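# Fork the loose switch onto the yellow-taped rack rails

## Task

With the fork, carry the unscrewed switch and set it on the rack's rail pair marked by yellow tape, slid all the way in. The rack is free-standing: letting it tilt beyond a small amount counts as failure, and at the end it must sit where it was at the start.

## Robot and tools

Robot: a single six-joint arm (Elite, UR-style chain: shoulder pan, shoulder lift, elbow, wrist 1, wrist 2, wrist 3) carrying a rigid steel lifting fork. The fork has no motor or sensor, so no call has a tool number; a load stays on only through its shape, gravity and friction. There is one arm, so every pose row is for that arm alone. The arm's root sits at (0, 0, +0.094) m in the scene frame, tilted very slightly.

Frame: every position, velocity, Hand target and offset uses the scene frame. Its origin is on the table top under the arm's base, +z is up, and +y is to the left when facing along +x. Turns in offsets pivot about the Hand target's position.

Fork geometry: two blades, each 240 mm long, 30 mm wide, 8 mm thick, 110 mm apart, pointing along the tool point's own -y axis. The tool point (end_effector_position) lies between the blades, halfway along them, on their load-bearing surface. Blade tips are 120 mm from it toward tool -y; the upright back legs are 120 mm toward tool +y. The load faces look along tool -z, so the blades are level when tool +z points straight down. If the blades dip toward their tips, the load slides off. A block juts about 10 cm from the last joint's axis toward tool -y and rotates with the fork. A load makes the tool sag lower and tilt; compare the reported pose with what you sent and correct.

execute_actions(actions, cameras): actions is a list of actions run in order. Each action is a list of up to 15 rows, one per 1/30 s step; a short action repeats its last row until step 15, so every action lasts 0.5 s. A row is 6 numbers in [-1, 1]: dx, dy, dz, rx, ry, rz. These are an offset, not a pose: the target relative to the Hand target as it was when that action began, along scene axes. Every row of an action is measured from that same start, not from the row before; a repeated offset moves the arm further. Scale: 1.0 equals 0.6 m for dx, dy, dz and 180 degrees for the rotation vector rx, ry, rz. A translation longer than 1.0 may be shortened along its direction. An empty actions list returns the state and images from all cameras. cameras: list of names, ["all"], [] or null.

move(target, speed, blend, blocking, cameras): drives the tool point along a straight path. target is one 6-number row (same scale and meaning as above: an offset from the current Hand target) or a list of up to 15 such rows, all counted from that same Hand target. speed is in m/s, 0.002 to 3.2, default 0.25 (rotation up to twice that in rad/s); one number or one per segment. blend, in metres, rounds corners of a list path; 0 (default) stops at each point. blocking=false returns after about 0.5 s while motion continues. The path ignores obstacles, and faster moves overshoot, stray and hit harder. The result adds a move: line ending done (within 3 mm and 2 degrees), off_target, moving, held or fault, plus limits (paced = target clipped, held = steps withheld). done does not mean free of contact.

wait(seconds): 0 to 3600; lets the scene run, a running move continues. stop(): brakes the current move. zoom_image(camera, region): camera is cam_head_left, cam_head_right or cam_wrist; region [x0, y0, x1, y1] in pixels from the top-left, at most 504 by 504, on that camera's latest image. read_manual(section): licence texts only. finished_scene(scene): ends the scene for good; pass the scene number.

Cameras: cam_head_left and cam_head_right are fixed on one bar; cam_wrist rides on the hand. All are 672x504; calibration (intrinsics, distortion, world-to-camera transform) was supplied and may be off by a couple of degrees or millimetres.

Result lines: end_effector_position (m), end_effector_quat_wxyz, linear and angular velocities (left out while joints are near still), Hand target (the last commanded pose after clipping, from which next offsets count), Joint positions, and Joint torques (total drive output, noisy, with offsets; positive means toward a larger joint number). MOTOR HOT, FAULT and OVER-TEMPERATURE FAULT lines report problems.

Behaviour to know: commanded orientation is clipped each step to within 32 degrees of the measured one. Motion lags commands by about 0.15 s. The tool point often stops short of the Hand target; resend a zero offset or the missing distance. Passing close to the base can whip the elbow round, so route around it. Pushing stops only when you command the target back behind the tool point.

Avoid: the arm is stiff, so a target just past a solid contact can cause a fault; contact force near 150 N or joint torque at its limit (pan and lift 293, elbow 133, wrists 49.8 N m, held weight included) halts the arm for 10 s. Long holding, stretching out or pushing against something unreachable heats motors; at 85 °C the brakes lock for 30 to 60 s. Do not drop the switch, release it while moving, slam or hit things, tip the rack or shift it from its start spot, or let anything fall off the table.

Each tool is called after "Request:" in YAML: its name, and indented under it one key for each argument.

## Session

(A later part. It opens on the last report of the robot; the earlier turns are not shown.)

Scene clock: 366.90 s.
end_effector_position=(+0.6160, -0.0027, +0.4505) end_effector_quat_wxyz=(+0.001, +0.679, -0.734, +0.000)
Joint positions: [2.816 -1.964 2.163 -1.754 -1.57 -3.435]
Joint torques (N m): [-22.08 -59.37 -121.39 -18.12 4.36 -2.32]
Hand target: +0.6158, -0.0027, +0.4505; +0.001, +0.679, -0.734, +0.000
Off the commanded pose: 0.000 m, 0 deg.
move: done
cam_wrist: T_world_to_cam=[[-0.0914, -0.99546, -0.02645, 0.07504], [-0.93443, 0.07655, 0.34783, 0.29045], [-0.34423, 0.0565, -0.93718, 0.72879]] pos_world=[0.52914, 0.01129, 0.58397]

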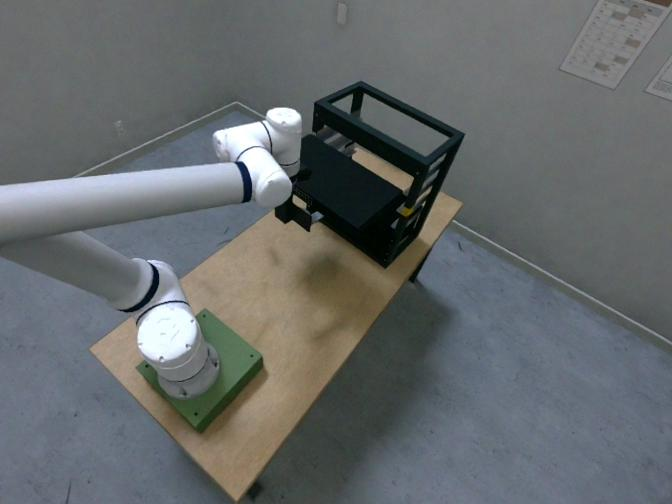

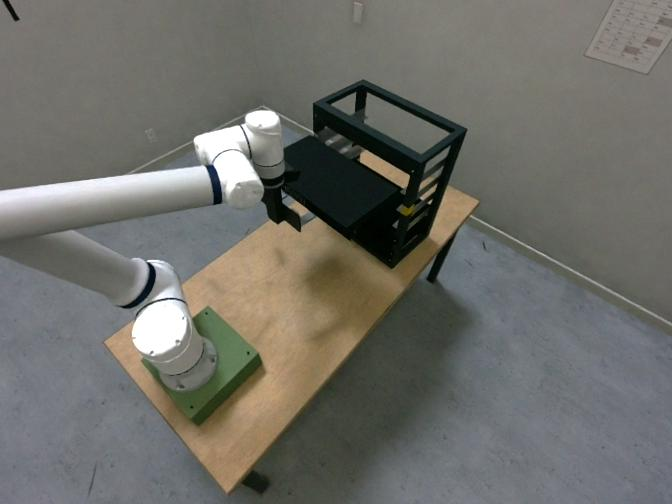

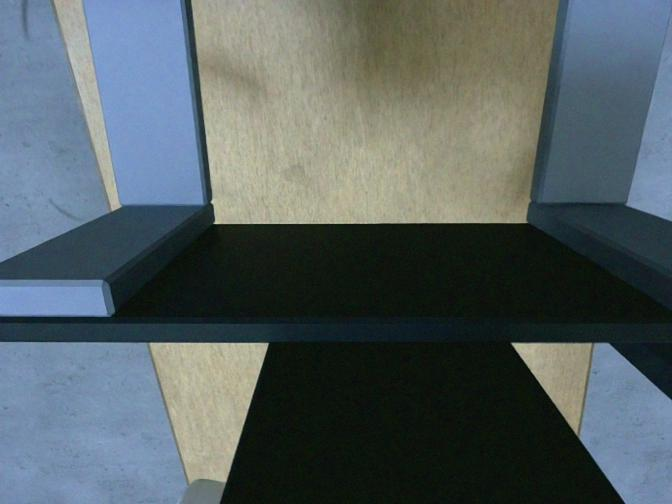

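Request:
move:
  target:
    - [0, 0, -0.1482, 0, 0, 0]
    - [0.1662, -0.0125, -0.1482, 0, 0, 0]
  speed: [0.15, 0.1]
  cameras: ["all"]

Request:
zoom_image:
  camera: "cam_head_left"
  region: [280, 80, 460, 280]

Request:
zoom_image:
  camera: "cam_head_right"
  region: [280, 80, 460, 280]

Scene clock: 386.93 s.
end_effector_position=(+0.7154, -0.0102, +0.3616) end_effector_quat_wxyz=(+0.001, +0.679, -0.734, +0.000)
Joint positions: [2.87 -1.714 2.155 -1.996 -1.569 -3.381]
Joint torques (N m): [9.23 -58.16 -136.84 -23.24 1.51 3.45]
Hand target: +0.7155, -0.0102, +0.3616; +0.001, +0.679, -0.734, +0.000
Off the commanded pose: 0.000 m, 0 deg.
move: done
cam_wrist: T_world_to_cam=[[-0.0914, -0.99546, -0.02645, 0.07431], [-0.93444, 0.07655, 0.3478, 0.41485], [-0.3442, 0.0565, -0.9372, 0.6801]] pos_world=[0.62854, 0.00379, 0.49507]

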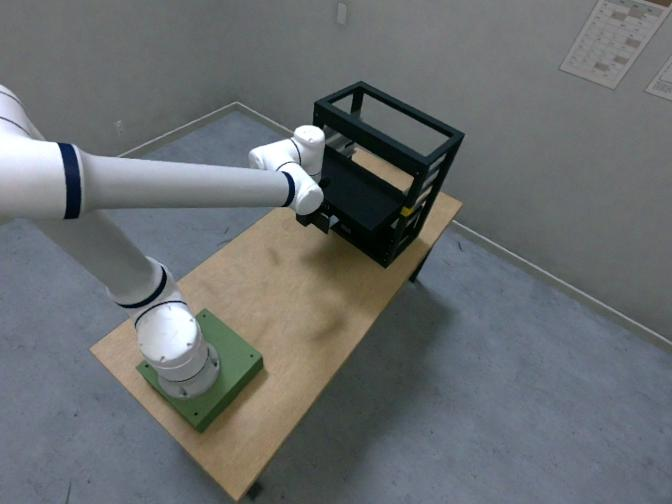

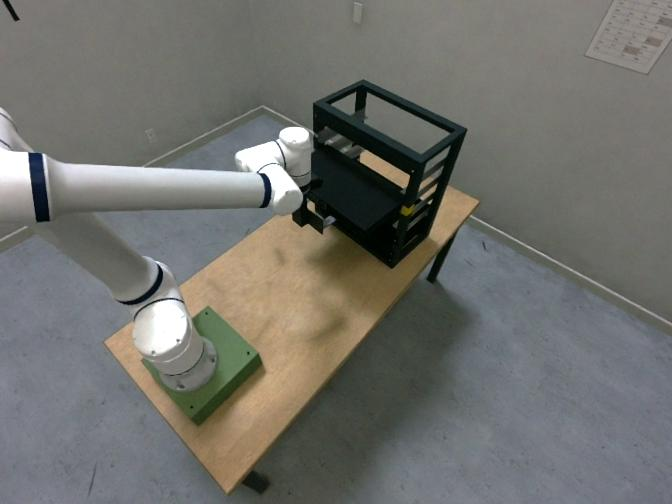

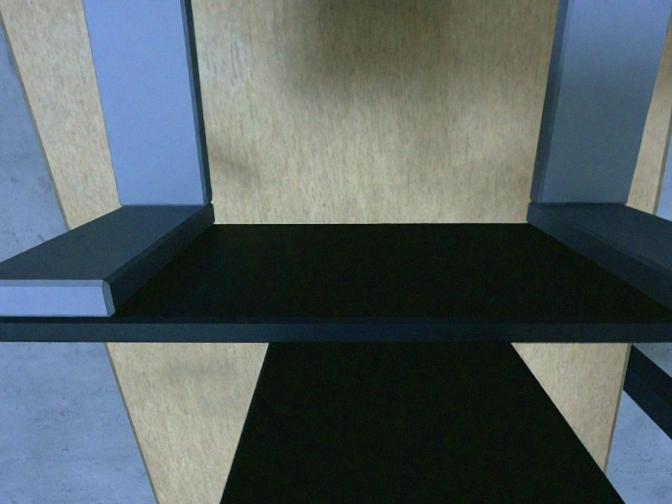

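Scaled by 2.520.

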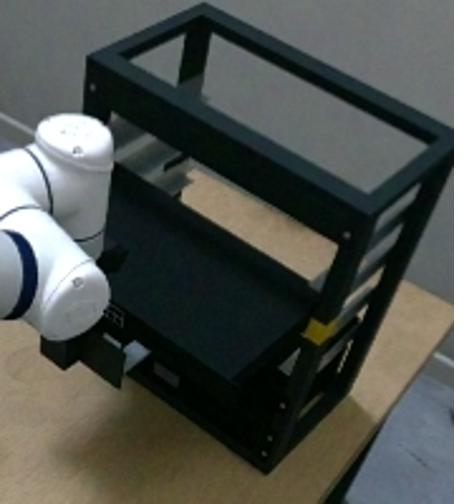

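Scaled by 2.520.

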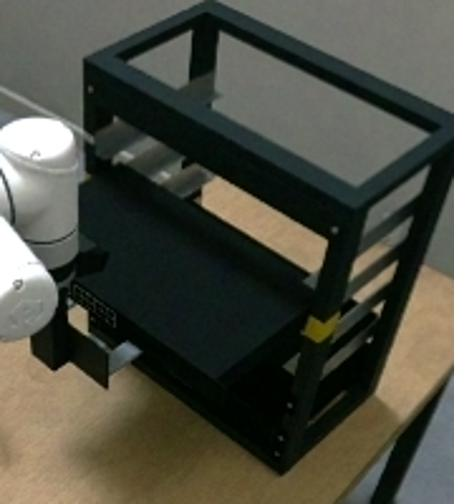

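Request:
move:
  target: [0.329, -0.0246, 0, 0, 0, 0]
  speed: 0.12
  cameras: ["all"]

Request:
zoom_image:
  camera: "cam_head_left"
  region: [290, 80, 450, 280]

Request:
zoom_image:
  camera: "cam_head_right"
  region: [290, 80, 450, 280]

Scene clock: 393.33 s.
end_effector_position=(+0.9127, -0.0249, +0.3616) end_effector_quat_wxyz=(+0.001, +0.679, -0.734, +0.000)
Joint positions: [2.934 -1.381 1.818 -1.992 -1.568 -3.317]
Joint torques (N m): [9.12 -100.45 -136.51 -18.34 0.66 3.35]
Hand target: +0.9129, -0.0250, +0.3616; +0.001, +0.679, -0.734, +0.000
Off the commanded pose: 0.000 m, 0 deg.
move: done
cam_wrist: T_world_to_cam=[[-0.0914, -0.99546, -0.02645, 0.07771], [-0.93444, 0.07655, 0.3478, 0.60034], [-0.3442, 0.0565, -0.9372, 0.74884]] pos_world=[0.82584, -0.01091, 0.49507]

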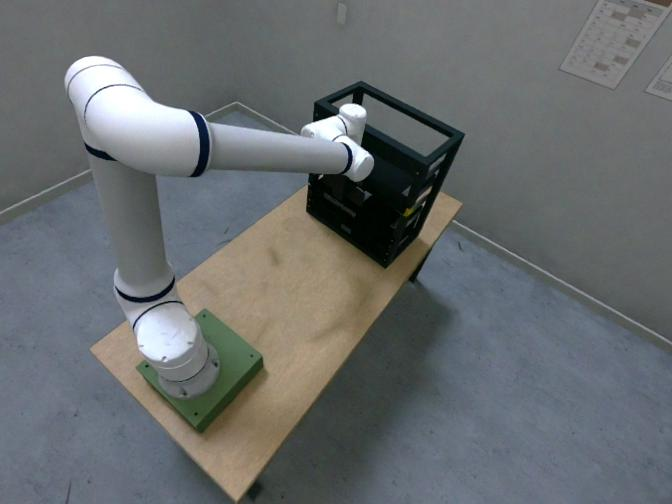

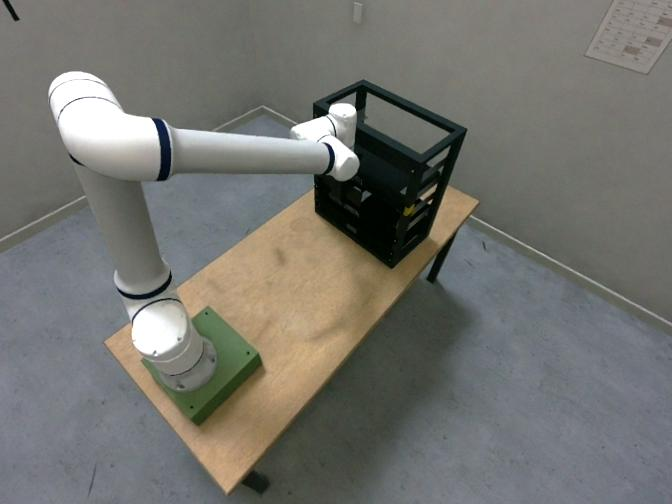

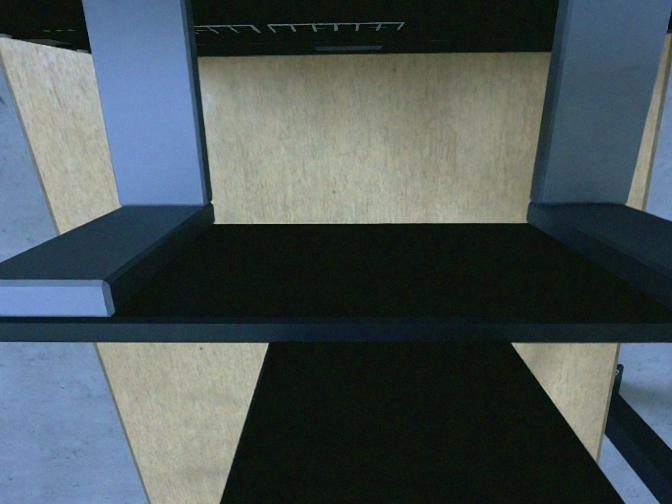

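Scaled by 2.520.

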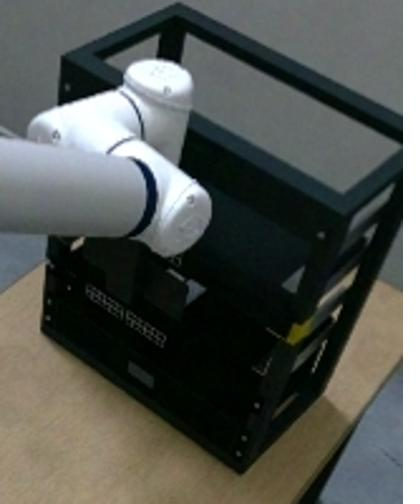

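Scaled by 2.520.

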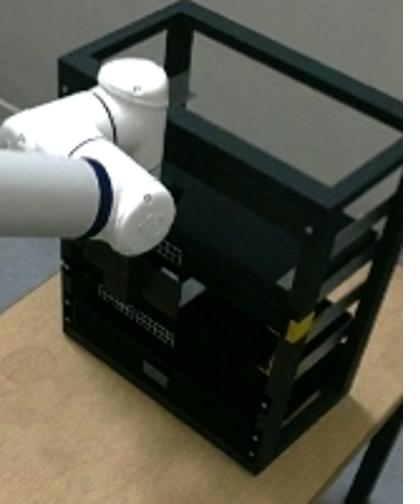

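Request:
move:
  target: [0.0115, -0.0009, 0, 0, 0, 0]
  speed: 0.03
  cameras: ["cam_head_left", "cam_head_right"]

Request:
zoom_image:
  camera: "cam_head_left"
  region: [290, 80, 450, 280]

Scene clock: 398.93 s.
end_effector_position=(+0.9196, -0.0255, +0.3616) end_effector_quat_wxyz=(+0.001, +0.679, -0.734, +0.000)
Joint positions: [2.935 -1.37 1.805 -1.99 -1.568 -3.316]
Joint torques (N m): [8.83 -102.27 -136.87 -18.62 1.22 3.29]
Hand target: +0.9198, -0.0255, +0.3616; +0.001, +0.679, -0.734, +0.000
Off the commanded pose: 0.000 m, 0 deg.
move: done

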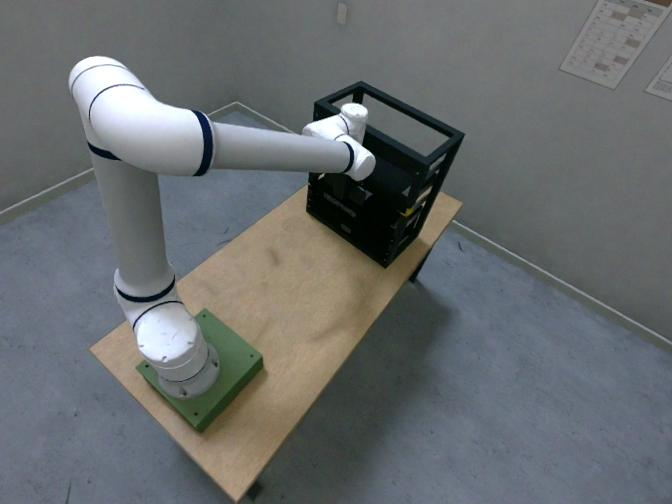

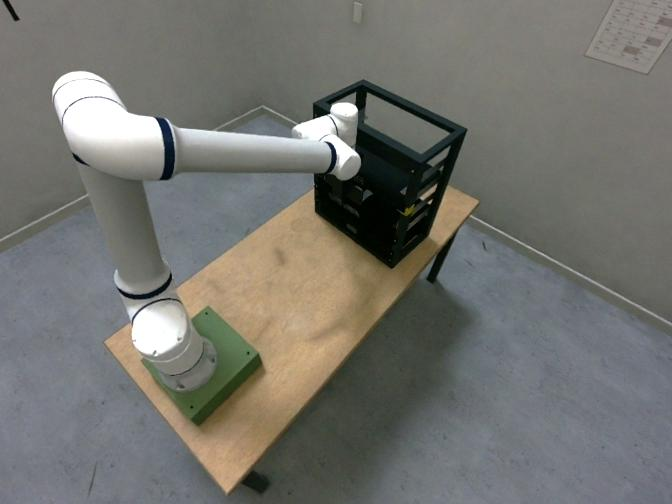

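Scaled by 2.520.

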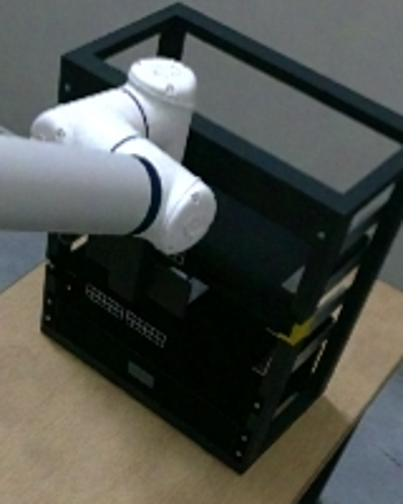

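Request:
move:
  target:
    - [0, 0, -0.013, 0, 0, 0]
    - [0, 0, -0.027, 0, 0, 0]
    - [0, 0, -0.05, 0, 0, 0]
  speed: [0.04, 0.02, 0.06]
  blend: [0.001, 0.001, 0]
  cameras: ["all"]

Request:
zoom_image:
  camera: "cam_head_left"
  region: [290, 80, 450, 280]

Request:
zoom_image:
  camera: "cam_head_right"
  region: [290, 80, 450, 280]

Scene clock: 404.43 s.
end_effector_position=(+0.9198, -0.0255, +0.3318) end_effector_quat_wxyz=(+0.001, +0.679, -0.734, +0.000)
Joint positions: [2.936 -1.348 1.836 -2.043 -1.568 -3.316]
Joint torques (N m): [9.73 -67.42 -68.97 -10.46 -2.12 2.82]
Hand target: +0.9198, -0.0255, +0.3316; +0.001, +0.679, -0.734, +0.000
Off the commanded pose: 0.000 m, 0 deg.
move: done
cam_wrist: T_world_to_cam=[[-0.0914, -0.99546, -0.02645, 0.07697], [-0.93444, 0.07655, 0.3478, 0.61739], [-0.3442, 0.0565, -0.9372, 0.7234]] pos_world=[0.83294, -0.01151, 0.46527]

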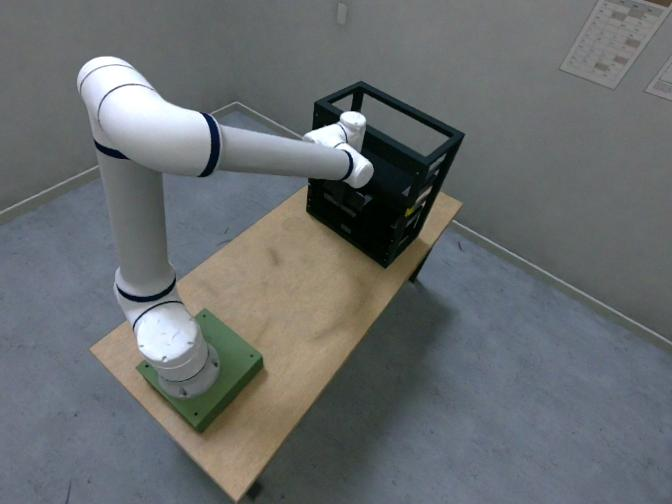

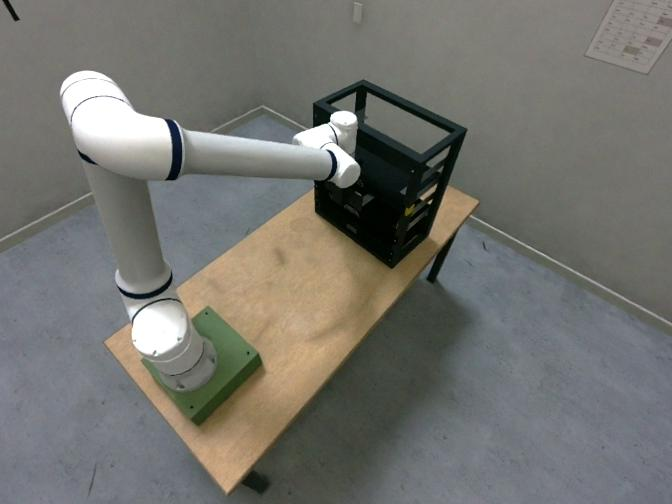

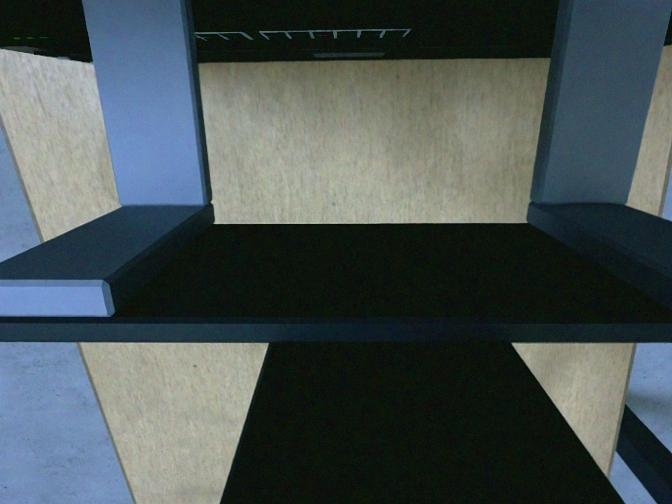

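Scaled by 2.520.

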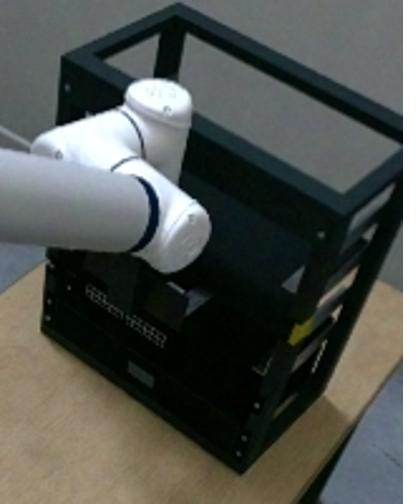

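Scaled by 2.520.

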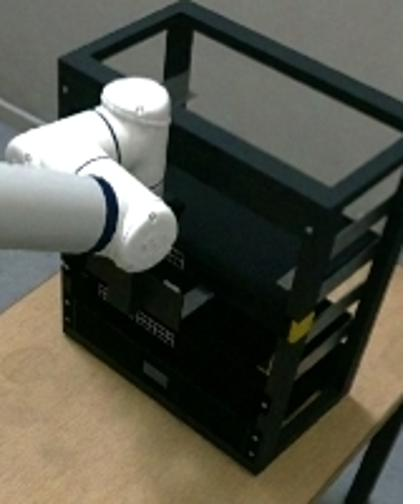

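Request:
move:
  target:
    - [-0.4986, 0.0375, 0, 0, 0, 0]
    - [-0.4197, 0.43, 0.3195, -0.01418, -0.36095, 0.02226]
  speed: [0.25, 0.35]
  blend: [0.02, 0]
  cameras: ["all"]

Request:
zoom_image:
  camera: "cam_wrist"
  region: [200, 0, 540, 230]

Request:
zoom_image:
  camera: "cam_head_left"
  region: [290, 80, 450, 280]

Request:
zoom_image:
  camera: "cam_head_right"
  region: [290, 80, 450, 280]

Scene clock: 425.47 s.
end_effector_position=(+0.6680, +0.2325, +0.5233) end_effector_quat_wxyz=(-0.379, +0.597, -0.597, +0.380)
Joint positions: [3.334 -1.51 2.563 -3.739 -1.699 -3.072]
Joint torques (N m): [8.92 -31.57 -65.74 -12.76 -2.88 3.3]
Hand target: +0.6680, +0.2325, +0.5233; -0.379, +0.597, -0.597, +0.380
Off the commanded pose: 0.000 m, 0 deg.
move: done
cam_wrist: T_world_to_cam=[[0.01854, -0.99956, -0.02296, 0.2415], [-0.71151, 0.00295, -0.70267, 0.71358], [0.70243, 0.02936, -0.71115, -0.00953]] pos_world=[0.50994, 0.23957, 0.50018]

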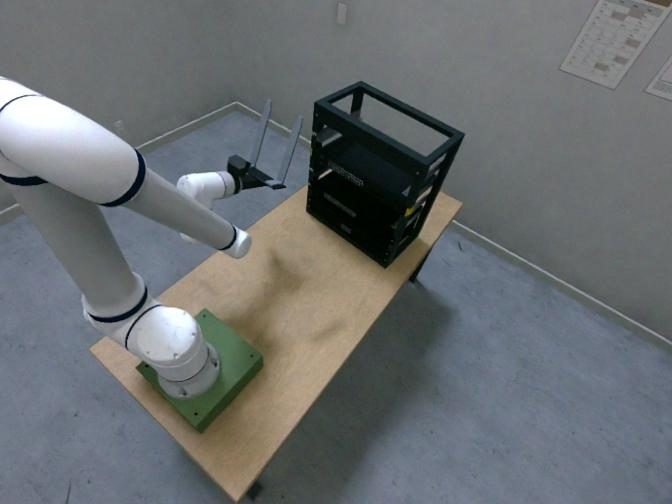

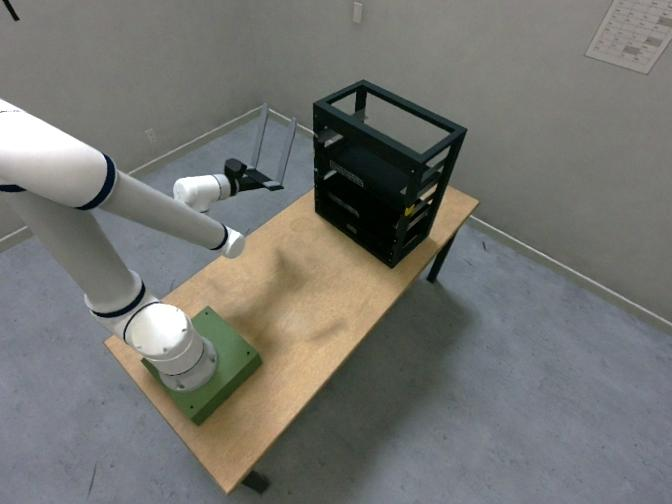

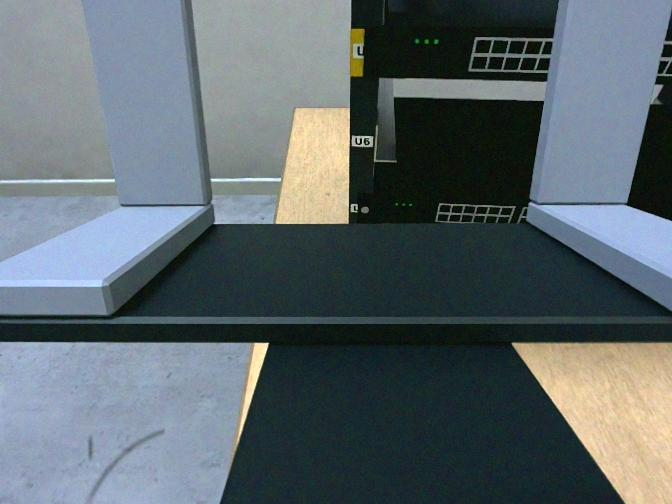

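Scaled by 1.482.

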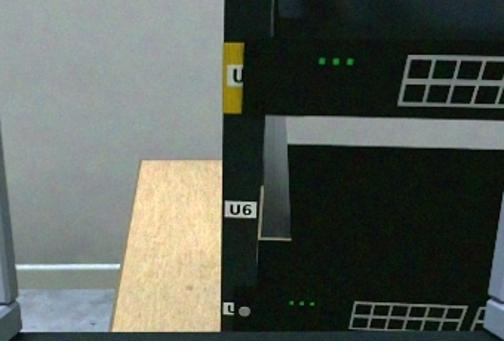

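Scaled by 2.520.

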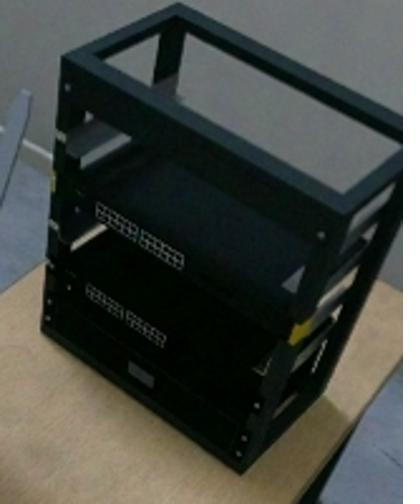

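Scaled by 2.520.

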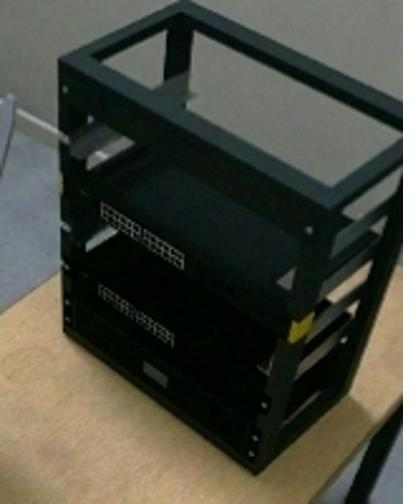

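Request:
zoom_image:
  camera: "cam_head_right"
  region: [380, 170, 440, 260]

Request:
zoom_image:
  camera: "cam_head_left"
  region: [370, 170, 430, 260]

Request:
zoom_image:
  camera: "cam_wrist"
  region: [330, 0, 450, 110]

Request:
zoom_image:
  camera: "cam_wrist"
  region: [330, 120, 450, 230]

Scaled by 5.600.

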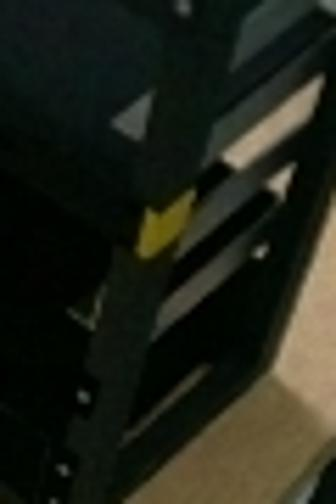

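Scaled by 5.600.

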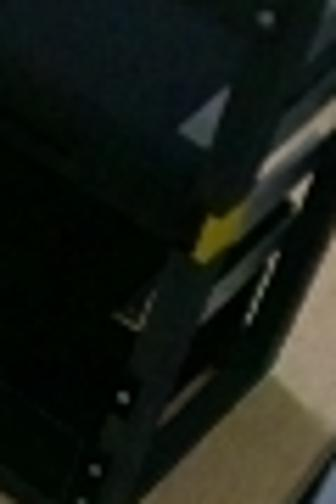

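Scaled by 4.200.

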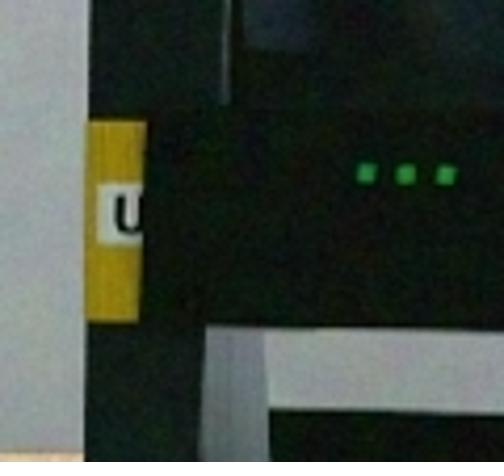

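Scaled by 4.200.

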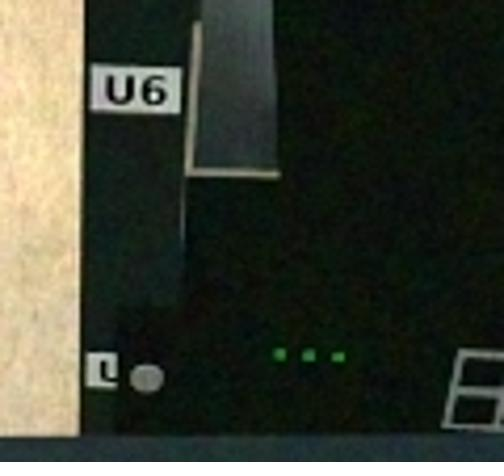

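Request:
move:
  target: [0.0808, -0.4042, -0.2472, 0.01418, 0.36095, -0.02226]
  speed: 0.35
  cameras: ["cam_head_left", "cam_head_right"]

Request:
zoom_image:
  camera: "cam_head_left"
  region: [290, 110, 450, 250]

Request:
zoom_image:
  camera: "cam_head_right"
  region: [290, 110, 450, 250]

Scene clock: 491.20 s.
end_effector_position=(+0.7165, -0.0100, +0.3750) end_effector_quat_wxyz=(+0.000, +0.679, -0.734, +0.000)
Joint positions: [2.871 -1.723 2.137 -1.969 -1.569 -3.38]
Joint torques (N m): [-22.32 -28.12 -96.19 -5 -1.88 -2.06]
Hand target: +0.7165, -0.0100, +0.3750; +0.001, +0.679, -0.734, +0.000
Off the commanded pose: 0.000 m, 0 deg.
move: done

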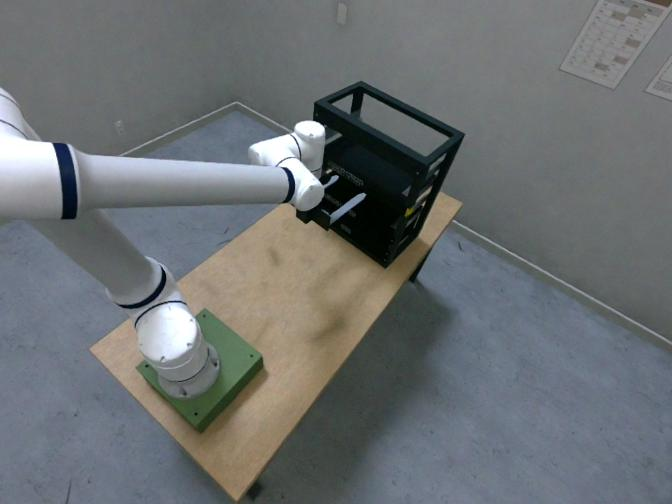

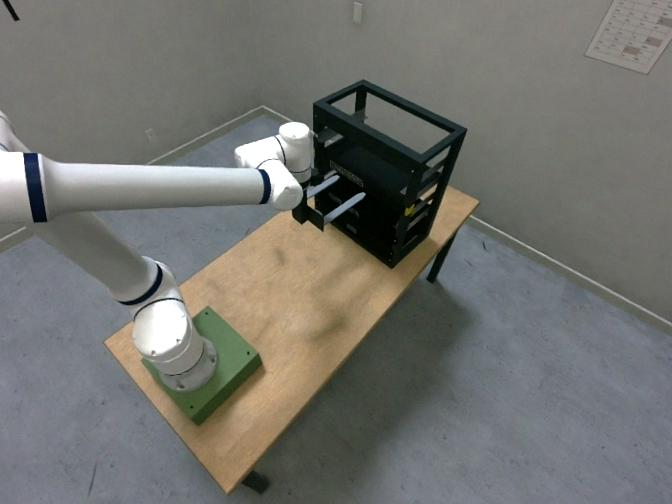

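Scaled by 3.150.

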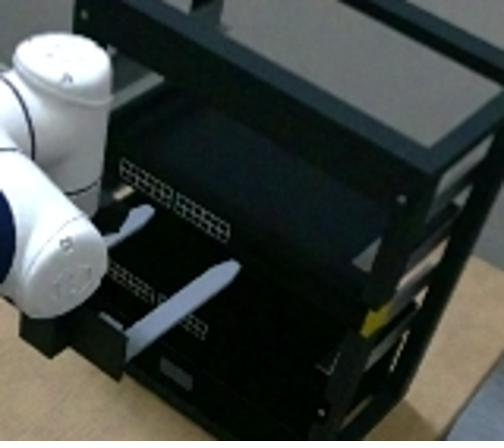

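Scaled by 3.150.

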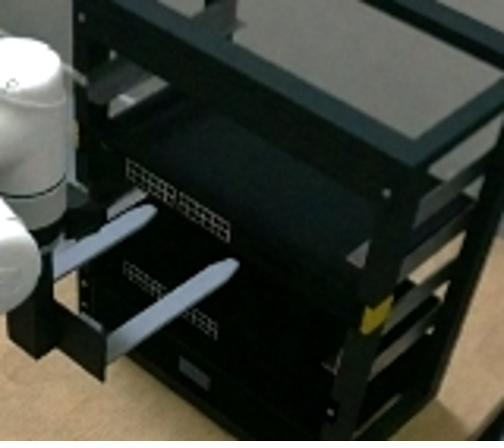

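Request:
move:
  target: [0.0332, -0.0026, 0, 0, 0, 0]
  speed: 0.06

Request:
move:
  target: [0.0067, -0.0005, 0, 0, 0, 0]
  speed: 0.02

Request:
move:
  target: [0.005, -0.0004, 0, 0, 0, 0]
  speed: 0.02

Scene clock: 500.23 s.
end_effector_position=(+0.7362, -0.0116, +0.3750) end_effector_quat_wxyz=(+0.001, +0.679, -0.734, +0.000)
Joint positions: [2.879 -1.686 2.106 -1.975 -1.569 -3.372]
Joint torques (N m): [10.54 -32.15 -96.24 -10.4 1.88 3.12]
Hand target: +0.7364, -0.0116, +0.3750; +0.001, +0.679, -0.734, +0.000
Off the commanded pose: 0.000 m, 0 deg.
move: done

Scene clock: 500.73 s.
end_effector_position=(+0.7402, -0.0119, +0.3749) end_effector_quat_wxyz=(+0.001, +0.679, -0.734, +0.000)
Joint positions: [2.881 -1.679 2.1 -1.976 -1.569 -3.371]
Joint torques (N m): [10.1 -33.19 -95.13 -10.24 2.14 3.24]
Hand target: +0.7404, -0.0119, +0.3750; +0.001, +0.679, -0.734, +0.000
Off the commanded pose: 0.000 m, 0 deg.
move: done

Scene clock: 501.23 s.
end_effector_position=(+0.7433, -0.0121, +0.3750) end_effector_quat_wxyz=(+0.001, +0.679, -0.734, +0.000)
Joint positions: [2.882 -1.674 2.095 -1.977 -1.569 -3.369]
Joint torques (N m): [9.47 -33.25 -94.9 -10.36 2.14 3.29]
Hand target: +0.7434, -0.0121, +0.3750; +0.001, +0.679, -0.734, +0.000
Off the commanded pose: 0.000 m, 0 deg.
move: done

Request:
move:
  target: [0.005, -0.0004, 0, 0, 0, 0]
  speed: 0.02

Request:
move:
  target: [0.005, -0.0004, 0, 0, 0, 0]
  speed: 0.02

Scene clock: 509.63 s.
end_effector_position=(+0.7463, -0.0124, +0.3750) end_effector_quat_wxyz=(+0.001, +0.679, -0.734, +0.000)
Joint positions: [2.883 -1.668 2.091 -1.978 -1.569 -3.368]
Joint torques (N m): [8.92 -35.17 -95.5 -10.1 2.03 3.41]
Hand target: +0.7464, -0.0124, +0.3750; +0.001, +0.679, -0.734, +0.000
Off the commanded pose: 0.000 m, 0 deg.
move: done

Scene clock: 510.13 s.
end_effector_position=(+0.7493, -0.0126, +0.3750) end_effector_quat_wxyz=(+0.001, +0.679, -0.734, +0.000)
Joint positions: [2.884 -1.663 2.086 -1.978 -1.569 -3.367]
Joint torques (N m): [9.45 -35.4 -95.3 -10.13 2.13 3.53]
Hand target: +0.7494, -0.0126, +0.3750; +0.001, +0.679, -0.734, +0.000
Off the commanded pose: 0.000 m, 0 deg.
move: done

Request:
move:
  target: [0.0042, -0.0003, 0, 0, 0, 0]
  speed: 0.02

Request:
move:
  target: [0.0033, -0.0003, 0, 0, 0, 0]
  speed: 0.02

Request:
move:
  target: [0.0033, -0.0003, 0, 0, 0, 0]
  speed: 0.02

Scene clock: 514.23 s.
end_effector_position=(+0.7518, -0.0128, +0.3749) end_effector_quat_wxyz=(+0.001, +0.679, -0.734, +0.000)
Joint positions: [2.885 -1.658 2.082 -1.979 -1.569 -3.366]
Joint torques (N m): [4.77 -24.32 -115.19 -18.46 2.3 6.53]
Hand target: +0.7520, -0.0128, +0.3750; +0.001, +0.679, -0.734, +0.000
Off the commanded pose: 0.000 m, 0 deg.
move: done

Scene clock: 524.53 s.
end_effector_position=(+0.7516, -0.0124, +0.3730) end_effector_quat_wxyz=(+0.002, +0.679, -0.734, -0.003)
Joint positions: [2.886 -1.656 2.081 -1.975 -1.569 -3.366]
Joint torques (N m): [-5.97 -50.25 -82.9 -8.6 0.06 0.58]
Hand target: +0.7516, -0.0124, +0.3730; +0.002, +0.679, -0.734, -0.003 (not the last commanded pose)
Off the commanded pose: 0.003 m, 0 deg.
FORCE FAULT: contact force on the arm reached its limit, and the arm stopped for 10 seconds. The contact can be on any part of the arm, not only on its tool. That time counts as 20 of the actions that you can send in this scene. The arm's remaining commands of this call were not run. The arm's target is now where it stood when the stop ended, not its last command. The arm accepts commands again.
move: fault

not run: an earlier result of this reply reported a fault or no control. Calls in your next reply go to the robot.

Request:
move:
  target: [-0.1662, 0.0125, 0, 0, 0, 0]
  speed: 0.15
  cameras: ["all"]

Request:
zoom_image:
  camera: "cam_head_left"
  region: [370, 170, 430, 260]

Request:
zoom_image:
  camera: "cam_head_right"
  region: [380, 170, 440, 260]

Request:
zoom_image:
  camera: "cam_head_left"
  region: [290, 110, 450, 250]

Request:
zoom_image:
  camera: "cam_head_right"
  region: [290, 110, 450, 250]

Scene clock: 532.70 s.
end_effector_position=(+0.6520, -0.0049, +0.3730) end_effector_quat_wxyz=(+0.002, +0.679, -0.734, -0.003)
Joint positions: [2.839 -1.845 2.228 -1.933 -1.57 -3.412]
Joint torques (N m): [-22.03 -47.21 -71.98 -5.27 0.64 -2.07]
Hand target: +0.6519, -0.0049, +0.3730; +0.002, +0.679, -0.734, -0.003
Off the commanded pose: 0.000 m, 0 deg.
move: done
cam_wrist: T_world_to_cam=[[-0.09074, -0.99551, -0.027, 0.07388], [-0.93268, 0.07545, 0.35271, 0.34827], [-0.34909, 0.05719, -0.93534, 0.67121]] pos_world=[0.56585, 0.00889, 0.50696]

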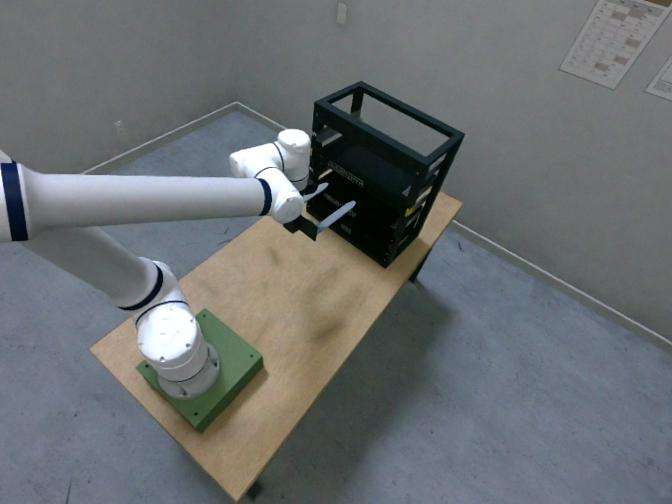

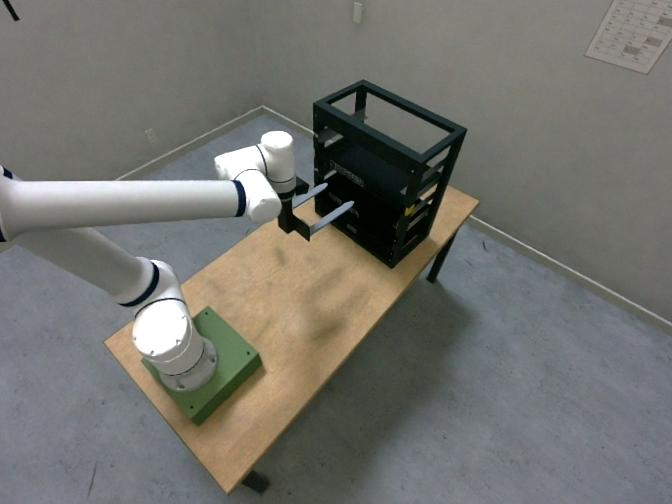

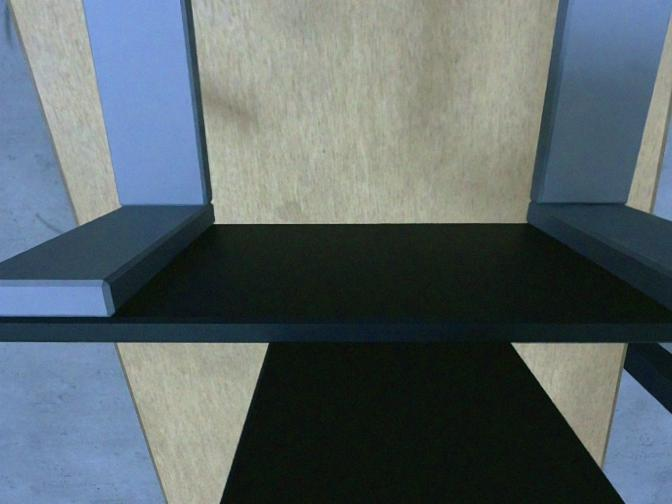

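Scaled by 5.600.

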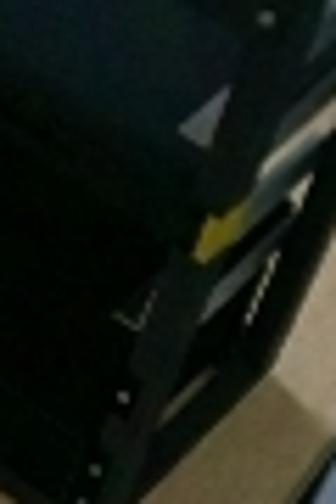

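Scaled by 5.600.

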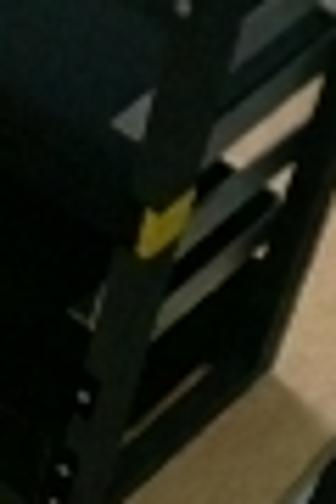

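Scaled by 3.150.

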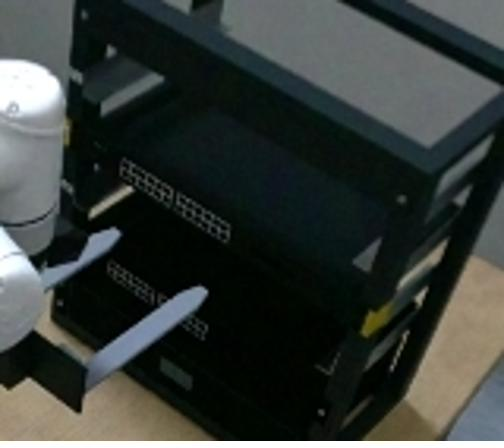

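Scaled by 3.150.

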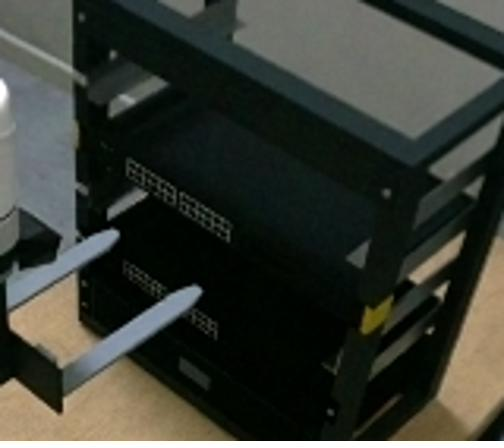

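Request:
finished_scene:
  scene: 1

The scene is finished: the task was done.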